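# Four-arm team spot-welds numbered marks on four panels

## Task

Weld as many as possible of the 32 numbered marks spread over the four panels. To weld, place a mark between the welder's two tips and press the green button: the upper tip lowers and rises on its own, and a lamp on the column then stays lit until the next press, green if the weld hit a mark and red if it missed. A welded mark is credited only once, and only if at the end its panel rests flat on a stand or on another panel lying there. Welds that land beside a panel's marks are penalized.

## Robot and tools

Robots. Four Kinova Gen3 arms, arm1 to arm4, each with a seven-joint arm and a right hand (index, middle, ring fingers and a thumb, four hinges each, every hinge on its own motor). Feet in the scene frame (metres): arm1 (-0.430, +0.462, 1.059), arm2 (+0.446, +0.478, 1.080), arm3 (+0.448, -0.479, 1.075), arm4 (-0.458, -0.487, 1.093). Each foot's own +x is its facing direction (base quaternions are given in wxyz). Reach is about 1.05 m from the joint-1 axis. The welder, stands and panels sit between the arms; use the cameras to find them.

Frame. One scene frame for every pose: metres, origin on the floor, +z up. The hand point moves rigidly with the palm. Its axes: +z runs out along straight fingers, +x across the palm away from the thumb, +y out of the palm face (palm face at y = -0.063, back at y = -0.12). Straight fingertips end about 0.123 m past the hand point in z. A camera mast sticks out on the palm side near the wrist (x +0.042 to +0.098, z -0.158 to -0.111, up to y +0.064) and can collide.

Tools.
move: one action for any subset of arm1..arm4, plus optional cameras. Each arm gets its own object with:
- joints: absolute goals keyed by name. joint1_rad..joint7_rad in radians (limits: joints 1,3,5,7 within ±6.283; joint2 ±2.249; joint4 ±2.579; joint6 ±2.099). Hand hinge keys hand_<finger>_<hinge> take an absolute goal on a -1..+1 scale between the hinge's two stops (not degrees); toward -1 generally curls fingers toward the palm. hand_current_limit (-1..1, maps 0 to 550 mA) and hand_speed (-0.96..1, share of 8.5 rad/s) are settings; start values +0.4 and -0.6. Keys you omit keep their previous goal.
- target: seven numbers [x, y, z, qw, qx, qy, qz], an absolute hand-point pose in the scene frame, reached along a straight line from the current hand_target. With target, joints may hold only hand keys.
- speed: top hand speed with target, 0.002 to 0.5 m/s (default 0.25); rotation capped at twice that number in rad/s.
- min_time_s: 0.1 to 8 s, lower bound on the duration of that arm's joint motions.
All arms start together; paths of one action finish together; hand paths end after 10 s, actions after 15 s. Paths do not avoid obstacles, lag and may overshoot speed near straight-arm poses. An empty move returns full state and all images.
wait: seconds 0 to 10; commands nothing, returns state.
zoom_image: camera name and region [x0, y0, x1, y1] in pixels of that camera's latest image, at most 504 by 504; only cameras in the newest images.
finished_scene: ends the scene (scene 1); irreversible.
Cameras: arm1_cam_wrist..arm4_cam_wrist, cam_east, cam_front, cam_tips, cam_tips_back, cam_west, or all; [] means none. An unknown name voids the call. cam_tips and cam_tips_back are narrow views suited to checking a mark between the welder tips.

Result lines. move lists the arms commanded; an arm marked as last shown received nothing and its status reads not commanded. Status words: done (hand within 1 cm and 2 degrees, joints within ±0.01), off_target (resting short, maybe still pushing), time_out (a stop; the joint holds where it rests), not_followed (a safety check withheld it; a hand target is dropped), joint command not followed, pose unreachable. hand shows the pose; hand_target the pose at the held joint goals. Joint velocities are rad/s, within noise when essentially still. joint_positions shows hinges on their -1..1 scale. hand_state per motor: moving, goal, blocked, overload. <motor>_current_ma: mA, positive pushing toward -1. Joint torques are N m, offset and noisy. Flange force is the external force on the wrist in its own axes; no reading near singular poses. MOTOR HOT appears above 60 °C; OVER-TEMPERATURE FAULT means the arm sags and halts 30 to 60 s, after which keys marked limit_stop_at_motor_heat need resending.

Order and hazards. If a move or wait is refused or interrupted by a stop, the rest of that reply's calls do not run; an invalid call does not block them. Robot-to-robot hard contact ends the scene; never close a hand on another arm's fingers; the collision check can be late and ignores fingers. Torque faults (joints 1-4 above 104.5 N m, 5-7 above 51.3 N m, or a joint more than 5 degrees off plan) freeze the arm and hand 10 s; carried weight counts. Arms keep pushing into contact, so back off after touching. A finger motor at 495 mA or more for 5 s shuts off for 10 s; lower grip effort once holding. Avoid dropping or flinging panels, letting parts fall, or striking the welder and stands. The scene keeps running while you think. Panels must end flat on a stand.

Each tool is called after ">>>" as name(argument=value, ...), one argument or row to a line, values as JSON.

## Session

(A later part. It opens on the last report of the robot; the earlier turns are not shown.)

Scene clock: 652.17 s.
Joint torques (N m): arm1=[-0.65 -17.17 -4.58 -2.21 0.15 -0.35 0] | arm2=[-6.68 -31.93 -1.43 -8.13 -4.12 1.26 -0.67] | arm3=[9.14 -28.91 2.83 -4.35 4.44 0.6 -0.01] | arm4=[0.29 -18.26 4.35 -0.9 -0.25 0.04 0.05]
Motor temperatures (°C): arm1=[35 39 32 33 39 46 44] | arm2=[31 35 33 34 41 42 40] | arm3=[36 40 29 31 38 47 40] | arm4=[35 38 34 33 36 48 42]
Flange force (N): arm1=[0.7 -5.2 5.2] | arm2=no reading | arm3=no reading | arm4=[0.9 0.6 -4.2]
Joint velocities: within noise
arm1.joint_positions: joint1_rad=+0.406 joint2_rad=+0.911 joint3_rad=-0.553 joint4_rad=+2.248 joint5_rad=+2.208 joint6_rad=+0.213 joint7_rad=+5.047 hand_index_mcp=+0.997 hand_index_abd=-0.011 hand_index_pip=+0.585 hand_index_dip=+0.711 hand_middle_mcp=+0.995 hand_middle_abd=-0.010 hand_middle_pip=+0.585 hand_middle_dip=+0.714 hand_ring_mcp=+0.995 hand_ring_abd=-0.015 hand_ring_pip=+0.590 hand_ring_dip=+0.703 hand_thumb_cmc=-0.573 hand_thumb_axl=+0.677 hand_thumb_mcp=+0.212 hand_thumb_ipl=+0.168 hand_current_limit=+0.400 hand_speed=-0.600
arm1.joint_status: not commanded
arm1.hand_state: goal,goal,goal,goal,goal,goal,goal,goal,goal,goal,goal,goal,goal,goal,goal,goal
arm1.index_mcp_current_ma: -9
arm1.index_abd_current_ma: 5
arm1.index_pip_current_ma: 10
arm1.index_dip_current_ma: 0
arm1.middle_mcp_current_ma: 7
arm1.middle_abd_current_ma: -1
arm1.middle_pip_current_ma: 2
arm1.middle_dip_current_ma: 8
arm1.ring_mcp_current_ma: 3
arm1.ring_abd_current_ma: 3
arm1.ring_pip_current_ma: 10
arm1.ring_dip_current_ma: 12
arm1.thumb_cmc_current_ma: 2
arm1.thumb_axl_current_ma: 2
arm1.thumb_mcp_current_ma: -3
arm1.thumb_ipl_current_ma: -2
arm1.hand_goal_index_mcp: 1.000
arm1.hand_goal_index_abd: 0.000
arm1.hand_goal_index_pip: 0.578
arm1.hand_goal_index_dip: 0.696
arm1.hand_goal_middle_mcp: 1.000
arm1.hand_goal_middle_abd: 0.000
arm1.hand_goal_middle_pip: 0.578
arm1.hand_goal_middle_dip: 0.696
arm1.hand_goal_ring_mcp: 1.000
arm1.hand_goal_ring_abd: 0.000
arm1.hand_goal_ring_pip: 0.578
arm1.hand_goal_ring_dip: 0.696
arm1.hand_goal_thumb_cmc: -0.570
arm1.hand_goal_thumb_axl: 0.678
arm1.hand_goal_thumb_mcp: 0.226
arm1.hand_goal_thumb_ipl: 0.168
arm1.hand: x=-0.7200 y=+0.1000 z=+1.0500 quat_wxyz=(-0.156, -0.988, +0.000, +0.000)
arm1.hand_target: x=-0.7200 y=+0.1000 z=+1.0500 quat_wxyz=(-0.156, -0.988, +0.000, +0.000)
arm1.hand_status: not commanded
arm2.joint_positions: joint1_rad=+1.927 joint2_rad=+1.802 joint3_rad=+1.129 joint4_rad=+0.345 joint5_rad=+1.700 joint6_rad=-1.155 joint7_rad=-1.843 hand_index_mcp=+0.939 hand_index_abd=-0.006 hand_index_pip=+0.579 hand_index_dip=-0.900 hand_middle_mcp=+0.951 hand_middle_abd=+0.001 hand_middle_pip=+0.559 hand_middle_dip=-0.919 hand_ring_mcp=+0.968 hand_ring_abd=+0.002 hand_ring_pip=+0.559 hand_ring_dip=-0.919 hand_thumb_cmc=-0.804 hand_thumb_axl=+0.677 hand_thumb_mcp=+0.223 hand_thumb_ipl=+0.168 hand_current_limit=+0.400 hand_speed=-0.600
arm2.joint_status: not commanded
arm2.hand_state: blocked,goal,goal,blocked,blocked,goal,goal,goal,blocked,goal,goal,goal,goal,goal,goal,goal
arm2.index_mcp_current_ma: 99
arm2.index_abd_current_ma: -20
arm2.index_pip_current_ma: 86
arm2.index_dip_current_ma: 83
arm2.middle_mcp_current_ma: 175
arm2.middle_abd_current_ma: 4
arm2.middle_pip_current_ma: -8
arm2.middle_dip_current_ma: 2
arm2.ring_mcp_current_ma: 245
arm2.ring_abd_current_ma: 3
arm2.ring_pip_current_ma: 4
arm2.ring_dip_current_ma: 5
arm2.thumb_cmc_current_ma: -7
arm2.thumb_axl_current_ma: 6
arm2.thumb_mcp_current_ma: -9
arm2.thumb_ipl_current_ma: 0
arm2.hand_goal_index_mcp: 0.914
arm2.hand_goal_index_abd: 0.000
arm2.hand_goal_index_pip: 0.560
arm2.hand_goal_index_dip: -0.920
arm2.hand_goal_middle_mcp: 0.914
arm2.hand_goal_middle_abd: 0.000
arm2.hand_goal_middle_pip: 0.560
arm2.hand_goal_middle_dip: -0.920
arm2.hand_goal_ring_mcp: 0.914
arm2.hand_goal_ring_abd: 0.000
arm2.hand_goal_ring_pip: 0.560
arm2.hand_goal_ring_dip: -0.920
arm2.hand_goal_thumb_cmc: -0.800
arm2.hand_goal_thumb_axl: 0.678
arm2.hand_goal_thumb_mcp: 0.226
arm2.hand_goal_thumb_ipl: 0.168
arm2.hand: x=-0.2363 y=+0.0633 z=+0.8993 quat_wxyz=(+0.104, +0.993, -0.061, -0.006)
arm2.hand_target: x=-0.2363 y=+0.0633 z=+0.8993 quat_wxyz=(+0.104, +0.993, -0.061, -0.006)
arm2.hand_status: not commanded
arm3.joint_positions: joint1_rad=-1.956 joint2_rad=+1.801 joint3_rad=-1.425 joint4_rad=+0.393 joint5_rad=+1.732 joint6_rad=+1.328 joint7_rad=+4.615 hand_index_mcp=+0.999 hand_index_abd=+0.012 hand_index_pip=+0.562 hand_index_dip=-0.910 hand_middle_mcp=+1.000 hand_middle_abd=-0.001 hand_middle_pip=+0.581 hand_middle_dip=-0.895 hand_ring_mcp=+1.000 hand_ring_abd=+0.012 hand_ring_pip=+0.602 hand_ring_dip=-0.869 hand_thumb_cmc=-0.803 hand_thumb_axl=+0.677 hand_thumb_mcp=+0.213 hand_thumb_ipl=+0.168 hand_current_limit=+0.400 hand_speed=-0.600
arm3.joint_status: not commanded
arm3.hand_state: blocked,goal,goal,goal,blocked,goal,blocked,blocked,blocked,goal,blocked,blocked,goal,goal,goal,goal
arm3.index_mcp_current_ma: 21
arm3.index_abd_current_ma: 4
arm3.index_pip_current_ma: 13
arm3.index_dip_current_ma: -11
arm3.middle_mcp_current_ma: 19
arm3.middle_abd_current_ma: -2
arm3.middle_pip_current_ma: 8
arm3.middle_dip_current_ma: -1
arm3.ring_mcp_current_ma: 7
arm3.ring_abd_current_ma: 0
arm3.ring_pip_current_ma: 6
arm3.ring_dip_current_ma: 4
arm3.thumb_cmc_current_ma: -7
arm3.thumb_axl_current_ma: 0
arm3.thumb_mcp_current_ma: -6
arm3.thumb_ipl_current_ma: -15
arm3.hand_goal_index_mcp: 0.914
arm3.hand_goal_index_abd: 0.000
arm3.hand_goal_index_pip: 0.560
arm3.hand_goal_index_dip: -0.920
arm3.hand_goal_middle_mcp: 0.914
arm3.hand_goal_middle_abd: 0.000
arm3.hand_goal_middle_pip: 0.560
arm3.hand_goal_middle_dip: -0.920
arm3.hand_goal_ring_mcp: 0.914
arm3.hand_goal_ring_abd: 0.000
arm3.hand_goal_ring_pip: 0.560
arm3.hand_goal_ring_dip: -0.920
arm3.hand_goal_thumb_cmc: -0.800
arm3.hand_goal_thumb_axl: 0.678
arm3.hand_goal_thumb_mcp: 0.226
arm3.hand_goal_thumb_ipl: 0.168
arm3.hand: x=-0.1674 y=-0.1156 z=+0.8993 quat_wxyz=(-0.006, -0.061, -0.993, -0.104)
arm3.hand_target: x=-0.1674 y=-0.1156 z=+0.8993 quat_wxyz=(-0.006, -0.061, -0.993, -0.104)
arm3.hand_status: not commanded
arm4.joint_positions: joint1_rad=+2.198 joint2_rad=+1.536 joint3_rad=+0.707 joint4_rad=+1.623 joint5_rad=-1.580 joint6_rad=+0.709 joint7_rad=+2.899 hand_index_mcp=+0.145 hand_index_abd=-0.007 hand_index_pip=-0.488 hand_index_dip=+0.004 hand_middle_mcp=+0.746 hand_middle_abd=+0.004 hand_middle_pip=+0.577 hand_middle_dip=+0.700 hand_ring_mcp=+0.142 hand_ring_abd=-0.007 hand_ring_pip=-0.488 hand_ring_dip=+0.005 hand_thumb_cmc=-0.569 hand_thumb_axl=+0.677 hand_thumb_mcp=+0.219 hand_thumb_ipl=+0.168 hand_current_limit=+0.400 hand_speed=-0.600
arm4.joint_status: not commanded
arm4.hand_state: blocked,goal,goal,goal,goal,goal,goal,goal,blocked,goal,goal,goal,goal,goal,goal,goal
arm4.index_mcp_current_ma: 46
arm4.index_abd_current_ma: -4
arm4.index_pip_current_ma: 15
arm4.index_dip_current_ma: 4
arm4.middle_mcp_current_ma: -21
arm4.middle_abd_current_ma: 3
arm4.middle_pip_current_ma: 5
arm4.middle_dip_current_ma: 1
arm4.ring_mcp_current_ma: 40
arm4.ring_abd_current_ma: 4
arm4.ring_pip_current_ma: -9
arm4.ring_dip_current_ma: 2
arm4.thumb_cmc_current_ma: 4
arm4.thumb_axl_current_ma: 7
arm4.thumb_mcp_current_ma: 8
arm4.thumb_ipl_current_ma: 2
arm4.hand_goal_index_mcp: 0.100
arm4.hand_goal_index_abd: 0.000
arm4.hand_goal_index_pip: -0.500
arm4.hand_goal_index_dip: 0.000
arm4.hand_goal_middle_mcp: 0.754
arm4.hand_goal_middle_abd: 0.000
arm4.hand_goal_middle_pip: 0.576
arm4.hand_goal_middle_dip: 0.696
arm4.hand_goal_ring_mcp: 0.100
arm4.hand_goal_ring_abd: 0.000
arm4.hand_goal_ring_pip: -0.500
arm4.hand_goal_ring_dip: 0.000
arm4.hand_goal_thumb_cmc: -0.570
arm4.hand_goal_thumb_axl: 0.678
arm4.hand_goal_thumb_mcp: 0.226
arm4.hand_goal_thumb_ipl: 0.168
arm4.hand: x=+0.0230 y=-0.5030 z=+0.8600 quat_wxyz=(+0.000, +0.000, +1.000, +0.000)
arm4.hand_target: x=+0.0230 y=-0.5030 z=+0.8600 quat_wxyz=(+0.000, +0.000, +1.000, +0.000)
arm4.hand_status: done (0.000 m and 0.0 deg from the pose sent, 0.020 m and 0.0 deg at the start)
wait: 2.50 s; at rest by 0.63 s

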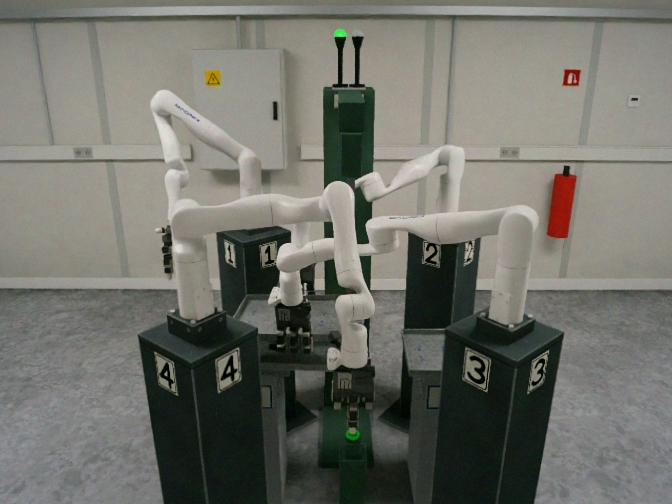

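>>> move(
  arm2={"target": [-0.2363, 0.0633, 0.911, 0.1043, 0.99265, -0.06071, -0.00638], "speed": 0.06},
  arm3={"target": [-0.1674, -0.1156, 0.911, 0.00638, 0.06071, 0.99265, 0.1043], "speed": 0.06},
  arm4={"target": [0.023, -0.503, 0.88, 0, 0, 1, 0], "speed": 0.1},
)

>>> move(
  arm2={"target": [-0.177, 0.0862, 0.924, 0.1045, 0.9945, 0, 0], "speed": 0.06},
  arm3={"target": [-0.0868, -0.083, 0.924, 0, 0, 0.9945, 0.1045], "speed": 0.06},
)

Scene clock: 662.63 s.
Joint torques (N m): arm1=[-0.62 -17.16 -4.53 -2.19 0.17 -0.33 0.05] | arm2=[-6.62 -31.92 -1.21 -8.03 -4.2 0.98 -0.72] | arm3=[9.01 -29.21 2.45 -4.3 4.48 0.75 -0.03] | arm4=[0.21 -19.76 5.22 -0.93 -0.34 0.13 0.12]
Motor temperatures (°C): arm1=[35 39 32 33 39 46 44] | arm2=[31 36 33 34 41 42 40] | arm3=[36 41 29 31 38 47 40] | arm4=[35 37 34 33 36 48 42]
Flange force (N): arm1=[0.8 -5.1 5.2] | arm2=no reading | arm3=no reading | arm4=[0.1 0.5 -0.2]
move: arm2 done; arm3 done; arm4 done
Joint velocities: within noise
arm1: as last shown
arm1.index_mcp_current_ma: -11
arm1.index_abd_current_ma: 12
arm1.index_pip_current_ma: 6
arm1.index_dip_current_ma: 3
arm1.middle_mcp_current_ma: 5
arm1.middle_abd_current_ma: 3
arm1.middle_pip_current_ma: -3
arm1.middle_dip_current_ma: 7
arm1.ring_mcp_current_ma: 10
arm1.ring_abd_current_ma: 4
arm1.ring_pip_current_ma: 15
arm1.ring_dip_current_ma: 7
arm1.thumb_cmc_current_ma: 9
arm1.thumb_mcp_current_ma: 0
arm1.thumb_ipl_current_ma: 1
arm2.joint_positions: joint1_rad=+1.909 joint2_rad=+1.778 joint3_rad=+1.124 joint4_rad=+0.393 joint5_rad=+1.696 joint6_rad=-1.165 joint7_rad=-1.818 hand_index_mcp=+0.938 hand_index_abd=-0.005 hand_index_pip=+0.579 hand_index_dip=-0.900 hand_middle_mcp=+0.951 hand_middle_abd=+0.000 hand_middle_pip=+0.559 hand_middle_dip=-0.919 hand_ring_mcp=+0.968 hand_ring_abd=+0.005 hand_ring_pip=+0.559 hand_ring_dip=-0.919 hand_thumb_cmc=-0.804 hand_thumb_axl=+0.677 hand_thumb_mcp=+0.223 hand_thumb_ipl=+0.168 hand_current_limit=+0.400 hand_speed=-0.600
arm2.joint_status: not commanded
arm2.hand_state: blocked,goal,goal,goal,blocked,goal,goal,goal,blocked,goal,goal,goal,goal,goal,goal,goal
arm2.index_mcp_current_ma: 102
arm2.index_abd_current_ma: -22
arm2.index_pip_current_ma: 82
arm2.index_dip_current_ma: 77
arm2.middle_mcp_current_ma: 174
arm2.middle_abd_current_ma: -2
arm2.middle_pip_current_ma: -11
arm2.middle_dip_current_ma: 6
arm2.ring_mcp_current_ma: 242
arm2.ring_abd_current_ma: 12
arm2.ring_pip_current_ma: 10
arm2.ring_dip_current_ma: 4
arm2.thumb_cmc_current_ma: -6
arm2.thumb_axl_current_ma: 6
arm2.thumb_mcp_current_ma: -7
arm2.thumb_ipl_current_ma: -5
arm2.hand_goal_index_mcp: 0.914
arm2.hand_goal_index_abd: 0.000
arm2.hand_goal_index_pip: 0.560
arm2.hand_goal_index_dip: -0.920
arm2.hand_goal_middle_mcp: 0.914
arm2.hand_goal_middle_abd: 0.000
arm2.hand_goal_middle_pip: 0.560
arm2.hand_goal_middle_dip: -0.920
arm2.hand_goal_ring_mcp: 0.914
arm2.hand_goal_ring_abd: 0.000
arm2.hand_goal_ring_pip: 0.560
arm2.hand_goal_ring_dip: -0.920
arm2.hand_goal_thumb_cmc: -0.800
arm2.hand_goal_thumb_axl: 0.678
arm2.hand_goal_thumb_mcp: 0.226
arm2.hand_goal_thumb_ipl: 0.168
arm2.hand: x=-0.2363 y=+0.0633 z=+0.9110 quat_wxyz=(+0.104, +0.993, -0.061, -0.006)
arm2.hand_target: x=-0.2363 y=+0.0633 z=+0.9110 quat_wxyz=(+0.104, +0.993, -0.061, -0.006)
arm2.hand_status: done (0.000 m and 0.0 deg from the pose sent, 0.012 m and 0.0 deg at the start)
arm3.joint_positions: joint1_rad=-1.941 joint2_rad=+1.783 joint3_rad=-1.424 joint4_rad=+0.430 joint5_rad=+1.732 joint6_rad=+1.346 joint7_rad=+4.597 hand_index_mcp=+0.999 hand_index_abd=+0.012 hand_index_pip=+0.562 hand_index_dip=-0.910 hand_middle_mcp=+1.000 hand_middle_abd=-0.002 hand_middle_pip=+0.581 hand_middle_dip=-0.895 hand_ring_mcp=+1.000 hand_ring_abd=+0.011 hand_ring_pip=+0.602 hand_ring_dip=-0.869 hand_thumb_cmc=-0.803 hand_thumb_axl=+0.677 hand_thumb_mcp=+0.213 hand_thumb_ipl=+0.168 hand_current_limit=+0.400 hand_speed=-0.600
arm3.joint_status: not commanded
arm3.hand_state: blocked,goal,goal,goal,blocked,goal,blocked,blocked,blocked,goal,blocked,blocked,goal,goal,goal,goal
arm3.index_mcp_current_ma: 13
arm3.index_abd_current_ma: 5
arm3.index_pip_current_ma: 9
arm3.index_dip_current_ma: -18
arm3.middle_mcp_current_ma: 19
arm3.middle_abd_current_ma: -3
arm3.middle_pip_current_ma: 6
arm3.middle_dip_current_ma: -3
arm3.ring_mcp_current_ma: 12
arm3.ring_abd_current_ma: 0
arm3.ring_pip_current_ma: 11
arm3.ring_dip_current_ma: 1
arm3.thumb_cmc_current_ma: -6
arm3.thumb_axl_current_ma: -1
arm3.thumb_mcp_current_ma: -6
arm3.thumb_ipl_current_ma: -9
arm3.hand_goal_index_mcp: 0.914
arm3.hand_goal_index_abd: 0.000
arm3.hand_goal_index_pip: 0.560
arm3.hand_goal_index_dip: -0.920
arm3.hand_goal_middle_mcp: 0.914
arm3.hand_goal_middle_abd: 0.000
arm3.hand_goal_middle_pip: 0.560
arm3.hand_goal_middle_dip: -0.920
arm3.hand_goal_ring_mcp: 0.914
arm3.hand_goal_ring_abd: 0.000
arm3.hand_goal_ring_pip: 0.560
arm3.hand_goal_ring_dip: -0.920
arm3.hand_goal_thumb_cmc: -0.800
arm3.hand_goal_thumb_axl: 0.678
arm3.hand_goal_thumb_mcp: 0.226
arm3.hand_goal_thumb_ipl: 0.168
arm3.hand: x=-0.1674 y=-0.1156 z=+0.9110 quat_wxyz=(-0.006, -0.061, -0.993, -0.104)
arm3.hand_target: x=-0.1674 y=-0.1156 z=+0.9110 quat_wxyz=(-0.006, -0.061, -0.993, -0.104)
arm3.hand_status: done (0.000 m and 0.0 deg from the pose sent, 0.012 m and 0.0 deg at the start)
arm4.joint_positions: joint1_rad=+2.189 joint2_rad=+1.496 joint3_rad=+0.724 joint4_rad=+1.655 joint5_rad=-1.555 joint6_rad=+0.725 joint7_rad=+2.893 hand_index_mcp=+0.145 hand_index_abd=-0.010 hand_index_pip=-0.488 hand_index_dip=+0.004 hand_middle_mcp=+0.745 hand_middle_abd=+0.006 hand_middle_pip=+0.576 hand_middle_dip=+0.700 hand_ring_mcp=+0.142 hand_ring_abd=-0.009 hand_ring_pip=-0.488 hand_ring_dip=+0.005 hand_thumb_cmc=-0.570 hand_thumb_axl=+0.677 hand_thumb_mcp=+0.219 hand_thumb_ipl=+0.168 hand_current_limit=+0.400 hand_speed=-0.600
arm4.joint_status: not commanded
arm4.hand_state: blocked,goal,goal,goal,goal,goal,goal,goal,blocked,goal,goal,goal,goal,goal,goal,goal
arm4.index_mcp_current_ma: 30
arm4.index_abd_current_ma: 24
arm4.index_pip_current_ma: 13
arm4.index_dip_current_ma: 13
arm4.middle_mcp_current_ma: -14
arm4.middle_abd_current_ma: 3
arm4.middle_pip_current_ma: -21
arm4.middle_dip_current_ma: -5
arm4.ring_mcp_current_ma: 26
arm4.ring_abd_current_ma: -5
arm4.ring_pip_current_ma: 9
arm4.ring_dip_current_ma: 6
arm4.thumb_cmc_current_ma: 12
arm4.thumb_axl_current_ma: -8
arm4.thumb_mcp_current_ma: -9
arm4.thumb_ipl_current_ma: -17
arm4.hand_goal_index_mcp: 0.100
arm4.hand_goal_index_abd: 0.000
arm4.hand_goal_index_pip: -0.500
arm4.hand_goal_index_dip: 0.000
arm4.hand_goal_middle_mcp: 0.754
arm4.hand_goal_middle_abd: 0.000
arm4.hand_goal_middle_pip: 0.576
arm4.hand_goal_middle_dip: 0.696
arm4.hand_goal_ring_mcp: 0.100
arm4.hand_goal_ring_abd: 0.000
arm4.hand_goal_ring_pip: -0.500
arm4.hand_goal_ring_dip: 0.000
arm4.hand_goal_thumb_cmc: -0.570
arm4.hand_goal_thumb_axl: 0.678
arm4.hand_goal_thumb_mcp: 0.226
arm4.hand_goal_thumb_ipl: 0.168
arm4.hand: x=+0.0230 y=-0.5030 z=+0.8800 quat_wxyz=(+0.000, +0.000, +1.000, +0.000)
arm4.hand_target: x=+0.0230 y=-0.5030 z=+0.8800 quat_wxyz=(+0.000, +0.000, +1.000, +0.000)
arm4.hand_status: done (0.000 m and 0.0 deg from the pose sent, 0.020 m and 0.0 deg at the start)
pictures: none

Scene clock: 664.60 s.
Joint torques (N m): arm1=[-0.62 -17.14 -4.58 -2.23 0.13 -0.35 0] | arm2=[-6.81 -29.72 0.92 -7.41 -4 -1.14 -0.6] | arm3=[6.97 -28.29 -2.99 -3.36 4.38 1.12 0.24] | arm4=[0.17 -19.72 5.19 -0.98 -0.28 0.04 0.06]
Motor temperatures (°C): arm1=[35 39 32 33 39 46 44] | arm2=[31 36 33 34 41 42 40] | arm3=[36 41 29 31 38 47 40] | arm4=[35 38 34 33 36 48 42]
Flange force (N): arm1=[0.7 -5.2 5.1] | arm2=[1.4 -12.8 -1.9] | arm3=[6.6 -10.0 -0.4] | arm4=[0.6 0.3 -0.4]
move: arm2 done; arm3 done
Joint velocities: within noise
arm1, arm4: as last shown
arm1.index_mcp_current_ma: -12
arm1.index_abd_current_ma: 8
arm1.index_pip_current_ma: 3
arm1.index_dip_current_ma: 5
arm1.middle_abd_current_ma: 1
arm1.middle_pip_current_ma: 0
arm1.middle_dip_current_ma: 5
arm1.ring_mcp_current_ma: 0
arm1.ring_abd_current_ma: 6
arm1.ring_pip_current_ma: 11
arm1.ring_dip_current_ma: 20
arm1.thumb_cmc_current_ma: 2
arm1.thumb_axl_current_ma: -8
arm1.thumb_mcp_current_ma: -2
arm1.thumb_ipl_current_ma: 0
arm2.joint_positions: joint1_rad=+1.750 joint2_rad=+1.672 joint3_rad=+1.042 joint4_rad=+0.866 joint5_rad=+1.630 joint6_rad=-1.146 joint7_rad=-1.391 hand_index_mcp=+0.939 hand_index_abd=-0.004 hand_index_pip=+0.579 hand_index_dip=-0.900 hand_middle_mcp=+0.951 hand_middle_abd=+0.001 hand_middle_pip=+0.559 hand_middle_dip=-0.919 hand_ring_mcp=+0.967 hand_ring_abd=+0.004 hand_ring_pip=+0.559 hand_ring_dip=-0.919 hand_thumb_cmc=-0.804 hand_thumb_axl=+0.677 hand_thumb_mcp=+0.223 hand_thumb_ipl=+0.168 hand_current_limit=+0.400 hand_speed=-0.600
arm2.joint_status: not commanded
arm2.hand_state: blocked,goal,goal,goal,blocked,goal,goal,goal,blocked,goal,goal,goal,goal,goal,goal,goal
arm2.index_mcp_current_ma: 107
arm2.index_abd_current_ma: -14
arm2.index_pip_current_ma: 80
arm2.index_dip_current_ma: 77
arm2.middle_mcp_current_ma: 172
arm2.middle_abd_current_ma: -3
arm2.middle_pip_current_ma: -8
arm2.middle_dip_current_ma: 0
arm2.ring_mcp_current_ma: 241
arm2.ring_abd_current_ma: 14
arm2.ring_pip_current_ma: 8
arm2.ring_dip_current_ma: 4
arm2.thumb_cmc_current_ma: -9
arm2.thumb_axl_current_ma: 8
arm2.thumb_mcp_current_ma: -11
arm2.thumb_ipl_current_ma: -5
arm2.hand_goal_index_mcp: 0.914
arm2.hand_goal_index_abd: 0.000
arm2.hand_goal_index_pip: 0.560
arm2.hand_goal_index_dip: -0.920
arm2.hand_goal_middle_mcp: 0.914
arm2.hand_goal_middle_abd: 0.000
arm2.hand_goal_middle_pip: 0.560
arm2.hand_goal_middle_dip: -0.920
arm2.hand_goal_ring_mcp: 0.914
arm2.hand_goal_ring_abd: 0.000
arm2.hand_goal_ring_pip: 0.560
arm2.hand_goal_ring_dip: -0.920
arm2.hand_goal_thumb_cmc: -0.800
arm2.hand_goal_thumb_axl: 0.678
arm2.hand_goal_thumb_mcp: 0.226
arm2.hand_goal_thumb_ipl: 0.168
arm2.hand: x=-0.1770 y=+0.0862 z=+0.9240 quat_wxyz=(+0.104, +0.995, +0.000, +0.000)
arm2.hand_target: x=-0.1770 y=+0.0862 z=+0.9240 quat_wxyz=(+0.104, +0.995, +0.000, +0.000)
arm2.hand_status: done (0.000 m and 0.0 deg from the pose sent, 0.065 m and 7.0 deg at the start)
arm3.joint_positions: joint1_rad=-1.591 joint2_rad=+1.739 joint3_rad=-1.355 joint4_rad=+1.043 joint5_rad=+1.807 joint6_rad=+1.359 joint7_rad=+4.444 hand_index_mcp=+0.999 hand_index_abd=+0.012 hand_index_pip=+0.562 hand_index_dip=-0.910 hand_middle_mcp=+1.000 hand_middle_abd=-0.002 hand_middle_pip=+0.581 hand_middle_dip=-0.895 hand_ring_mcp=+1.000 hand_ring_abd=+0.011 hand_ring_pip=+0.601 hand_ring_dip=-0.869 hand_thumb_cmc=-0.803 hand_thumb_axl=+0.677 hand_thumb_mcp=+0.213 hand_thumb_ipl=+0.168 hand_current_limit=+0.400 hand_speed=-0.600
arm3.joint_status: not commanded
arm3.hand_state: blocked,goal,goal,goal,blocked,goal,blocked,blocked,blocked,goal,blocked,blocked,goal,goal,goal,goal
arm3.index_mcp_current_ma: 19
arm3.index_abd_current_ma: 14
arm3.index_pip_current_ma: 8
arm3.index_dip_current_ma: -11
arm3.middle_mcp_current_ma: 20
arm3.middle_abd_current_ma: 4
arm3.middle_pip_current_ma: 7
arm3.middle_dip_current_ma: -9
arm3.ring_mcp_current_ma: 10
arm3.ring_abd_current_ma: 2
arm3.ring_pip_current_ma: 9
arm3.ring_dip_current_ma: 5
arm3.thumb_cmc_current_ma: 1
arm3.thumb_axl_current_ma: -2
arm3.thumb_mcp_current_ma: -2
arm3.thumb_ipl_current_ma: -9
arm3.hand_goal_index_mcp: 0.914
arm3.hand_goal_index_abd: 0.000
arm3.hand_goal_index_pip: 0.560
arm3.hand_goal_index_dip: -0.920
arm3.hand_goal_middle_mcp: 0.914
arm3.hand_goal_middle_abd: 0.000
arm3.hand_goal_middle_pip: 0.560
arm3.hand_goal_middle_dip: -0.920
arm3.hand_goal_ring_mcp: 0.914
arm3.hand_goal_ring_abd: 0.000
arm3.hand_goal_ring_pip: 0.560
arm3.hand_goal_ring_dip: -0.920
arm3.hand_goal_thumb_cmc: -0.800
arm3.hand_goal_thumb_axl: 0.678
arm3.hand_goal_thumb_mcp: 0.226
arm3.hand_goal_thumb_ipl: 0.168
arm3.hand: x=-0.0868 y=-0.0830 z=+0.9240 quat_wxyz=(+0.000, +0.000, -0.995, -0.104)
arm3.hand_target: x=-0.0868 y=-0.0830 z=+0.9240 quat_wxyz=(+0.000, +0.000, -0.995, -0.104)
arm3.hand_status: done (0.000 m and 0.0 deg from the pose sent, 0.088 m and 7.0 deg at the start)
arm4.index_mcp_current_ma: 35
arm4.index_abd_current_ma: 5
arm4.index_pip_current_ma: 21
arm4.index_dip_current_ma: 17
arm4.middle_mcp_current_ma: -1
arm4.middle_abd_current_ma: 11
arm4.middle_pip_current_ma: -16
arm4.middle_dip_current_ma: 0
arm4.ring_mcp_current_ma: 34
arm4.ring_abd_current_ma: 19
arm4.ring_pip_current_ma: -13
arm4.ring_dip_current_ma: 8
arm4.thumb_cmc_current_ma: 9
arm4.thumb_axl_current_ma: 1
arm4.thumb_mcp_current_ma: 4
arm4.thumb_ipl_current_ma: -9
pictures: none

>>> move(
  arm2={"target": [0.236, 0.0862, 0.924, 0.1045, 0.9945, 0, 0], "speed": 0.16},
  arm3={"target": [0.3262, -0.083, 0.924, 0, 0, 0.9945, 0.1045], "speed": 0.16},
  cameras=["cam_tips"],
)

>>> zoom_image(
  camera="cam_tips",
  region=[340, 120, 660, 440],
)

Scene clock: 668.53 s.
Joint torques (N m): arm1=[-0.59 -17.14 -4.51 -2.2 0.15 -0.31 0.06] | arm2=[-2.56 -23.66 3.39 -5.21 -3.09 -4.57 -0.68] | arm3=[2.84 -21.9 -6.55 -2.61 4.74 3.63 -0.04] | arm4=[0.23 -19.81 5.23 -1.01 -0.25 0.09 0.05]
Motor temperatures (°C): arm1=[35 39 32 33 39 46 44] | arm2=[31 36 32 34 41 42 40] | arm3=[36 41 29 31 38 47 40] | arm4=[35 38 34 33 36 48 42]
Flange force (N): arm1=[0.8 -5.0 5.2] | arm2=[-0.8 -17.4 -3.7] | arm3=[4.3 -11.6 -2.6] | arm4=[0.9 0.5 -0.1]
move: arm2 done; arm3 done
Joint velocities: within noise
arm1, arm4: as last shown
arm1.index_mcp_current_ma: -16
arm1.index_abd_current_ma: 9
arm1.index_pip_current_ma: 7
arm1.index_dip_current_ma: 8
arm1.middle_mcp_current_ma: 6
arm1.middle_abd_current_ma: -3
arm1.ring_mcp_current_ma: 10
arm1.ring_abd_current_ma: 5
arm1.ring_pip_current_ma: 7
arm1.ring_dip_current_ma: 9
arm1.thumb_cmc_current_ma: -5
arm1.thumb_axl_current_ma: -4
arm1.thumb_mcp_current_ma: -4
arm1.thumb_ipl_current_ma: 2
arm2.joint_positions: joint1_rad=+0.948 joint2_rad=+1.480 joint3_rad=+0.683 joint4_rad=+2.202 joint5_rad=+0.871 joint6_rad=-0.993 joint7_rad=-0.644 hand_index_mcp=+0.941 hand_index_abd=+0.001 hand_index_pip=+0.574 hand_index_dip=-0.902 hand_middle_mcp=+0.952 hand_middle_abd=+0.001 hand_middle_pip=+0.559 hand_middle_dip=-0.919 hand_ring_mcp=+0.966 hand_ring_abd=+0.004 hand_ring_pip=+0.559 hand_ring_dip=-0.919 hand_thumb_cmc=-0.804 hand_thumb_axl=+0.677 hand_thumb_mcp=+0.223 hand_thumb_ipl=+0.168 hand_current_limit=+0.400 hand_speed=-0.600
arm2.joint_status: not commanded
arm2.hand_state: blocked,goal,goal,goal,blocked,goal,goal,goal,blocked,goal,goal,goal,goal,goal,goal,goal
arm2.index_mcp_current_ma: 112
arm2.index_abd_current_ma: -1
arm2.index_pip_current_ma: 65
arm2.index_dip_current_ma: 71
arm2.middle_mcp_current_ma: 180
arm2.middle_abd_current_ma: 1
arm2.middle_pip_current_ma: -7
arm2.middle_dip_current_ma: 4
arm2.ring_mcp_current_ma: 231
arm2.ring_abd_current_ma: 12
arm2.ring_pip_current_ma: 7
arm2.ring_dip_current_ma: 6
arm2.thumb_cmc_current_ma: -4
arm2.thumb_axl_current_ma: 7
arm2.thumb_mcp_current_ma: -15
arm2.thumb_ipl_current_ma: -5
arm2.hand_goal_index_mcp: 0.914
arm2.hand_goal_index_abd: 0.000
arm2.hand_goal_index_pip: 0.560
arm2.hand_goal_index_dip: -0.920
arm2.hand_goal_middle_mcp: 0.914
arm2.hand_goal_middle_abd: 0.000
arm2.hand_goal_middle_pip: 0.560
arm2.hand_goal_middle_dip: -0.920
arm2.hand_goal_ring_mcp: 0.914
arm2.hand_goal_ring_abd: 0.000
arm2.hand_goal_ring_pip: 0.560
arm2.hand_goal_ring_dip: -0.920
arm2.hand_goal_thumb_cmc: -0.800
arm2.hand_goal_thumb_axl: 0.678
arm2.hand_goal_thumb_mcp: 0.226
arm2.hand_goal_thumb_ipl: 0.168
arm2.hand: x=+0.2360 y=+0.0862 z=+0.9240 quat_wxyz=(+0.104, +0.995, +0.000, +0.000)
arm2.hand_target: x=+0.2360 y=+0.0862 z=+0.9240 quat_wxyz=(+0.105, +0.995, +0.000, +0.000)
arm2.hand_status: done (0.000 m and 0.0 deg from the pose sent, 0.413 m and 0.0 deg at the start)
arm3.joint_positions: joint1_rad=-0.652 joint2_rad=+1.670 joint3_rad=-1.027 joint4_rad=+2.222 joint5_rad=+2.171 joint6_rad=+1.330 joint7_rad=+4.117 hand_index_mcp=+0.998 hand_index_abd=+0.013 hand_index_pip=+0.562 hand_index_dip=-0.910 hand_middle_mcp=+1.000 hand_middle_abd=-0.002 hand_middle_pip=+0.581 hand_middle_dip=-0.894 hand_ring_mcp=+1.000 hand_ring_abd=+0.009 hand_ring_pip=+0.598 hand_ring_dip=-0.869 hand_thumb_cmc=-0.803 hand_thumb_axl=+0.677 hand_thumb_mcp=+0.213 hand_thumb_ipl=+0.168 hand_current_limit=+0.400 hand_speed=-0.600
arm3.joint_status: not commanded
arm3.hand_state: blocked,goal,goal,goal,blocked,goal,blocked,blocked,blocked,goal,blocked,blocked,goal,goal,goal,goal
arm3.index_mcp_current_ma: 15
arm3.index_abd_current_ma: 10
arm3.index_pip_current_ma: 8
arm3.index_dip_current_ma: -10
arm3.middle_mcp_current_ma: 20
arm3.middle_abd_current_ma: -3
arm3.middle_pip_current_ma: 3
arm3.middle_dip_current_ma: -5
arm3.ring_mcp_current_ma: 6
arm3.ring_abd_current_ma: 9
arm3.ring_pip_current_ma: 7
arm3.ring_dip_current_ma: 2
arm3.thumb_cmc_current_ma: -2
arm3.thumb_axl_current_ma: -4
arm3.thumb_mcp_current_ma: -6
arm3.thumb_ipl_current_ma: -7
arm3.hand_goal_index_mcp: 0.914
arm3.hand_goal_index_abd: 0.000
arm3.hand_goal_index_pip: 0.560
arm3.hand_goal_index_dip: -0.920
arm3.hand_goal_middle_mcp: 0.914
arm3.hand_goal_middle_abd: 0.000
arm3.hand_goal_middle_pip: 0.560
arm3.hand_goal_middle_dip: -0.920
arm3.hand_goal_ring_mcp: 0.914
arm3.hand_goal_ring_abd: 0.000
arm3.hand_goal_ring_pip: 0.560
arm3.hand_goal_ring_dip: -0.920
arm3.hand_goal_thumb_cmc: -0.800
arm3.hand_goal_thumb_axl: 0.678
arm3.hand_goal_thumb_mcp: 0.226
arm3.hand_goal_thumb_ipl: 0.168
arm3.hand: x=+0.3262 y=-0.0830 z=+0.9240 quat_wxyz=(+0.000, +0.000, -0.995, -0.104)
arm3.hand_target: x=+0.3262 y=-0.0830 z=+0.9240 quat_wxyz=(+0.000, +0.000, -0.995, -0.104)
arm3.hand_status: done (0.000 m and 0.0 deg from the pose sent, 0.413 m and 0.0 deg at the start)
arm4.index_mcp_current_ma: 53
arm4.index_abd_current_ma: -1
arm4.index_pip_current_ma: 17
arm4.index_dip_current_ma: 4
arm4.middle_mcp_current_ma: -4
arm4.middle_abd_current_ma: -5
arm4.middle_pip_current_ma: 2
arm4.middle_dip_current_ma: -13
arm4.ring_mcp_current_ma: 26
arm4.ring_abd_current_ma: 23
arm4.ring_pip_current_ma: -3
arm4.thumb_cmc_current_ma: -4
arm4.thumb_axl_current_ma: 2
arm4.thumb_mcp_current_ma: 14
arm4.thumb_ipl_current_ma: -8

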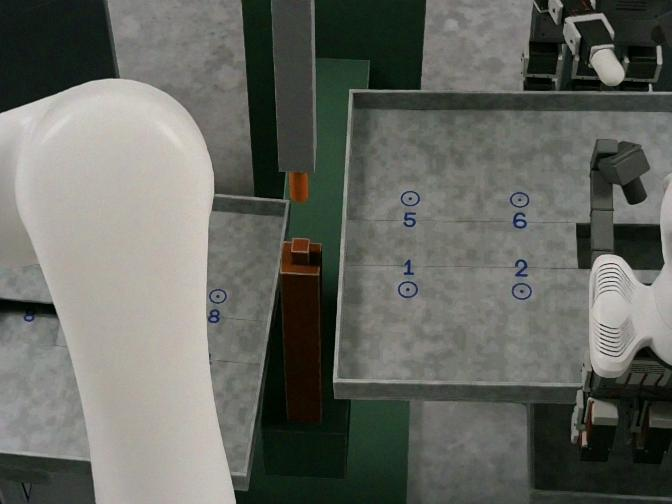

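Scaled by 1.575.

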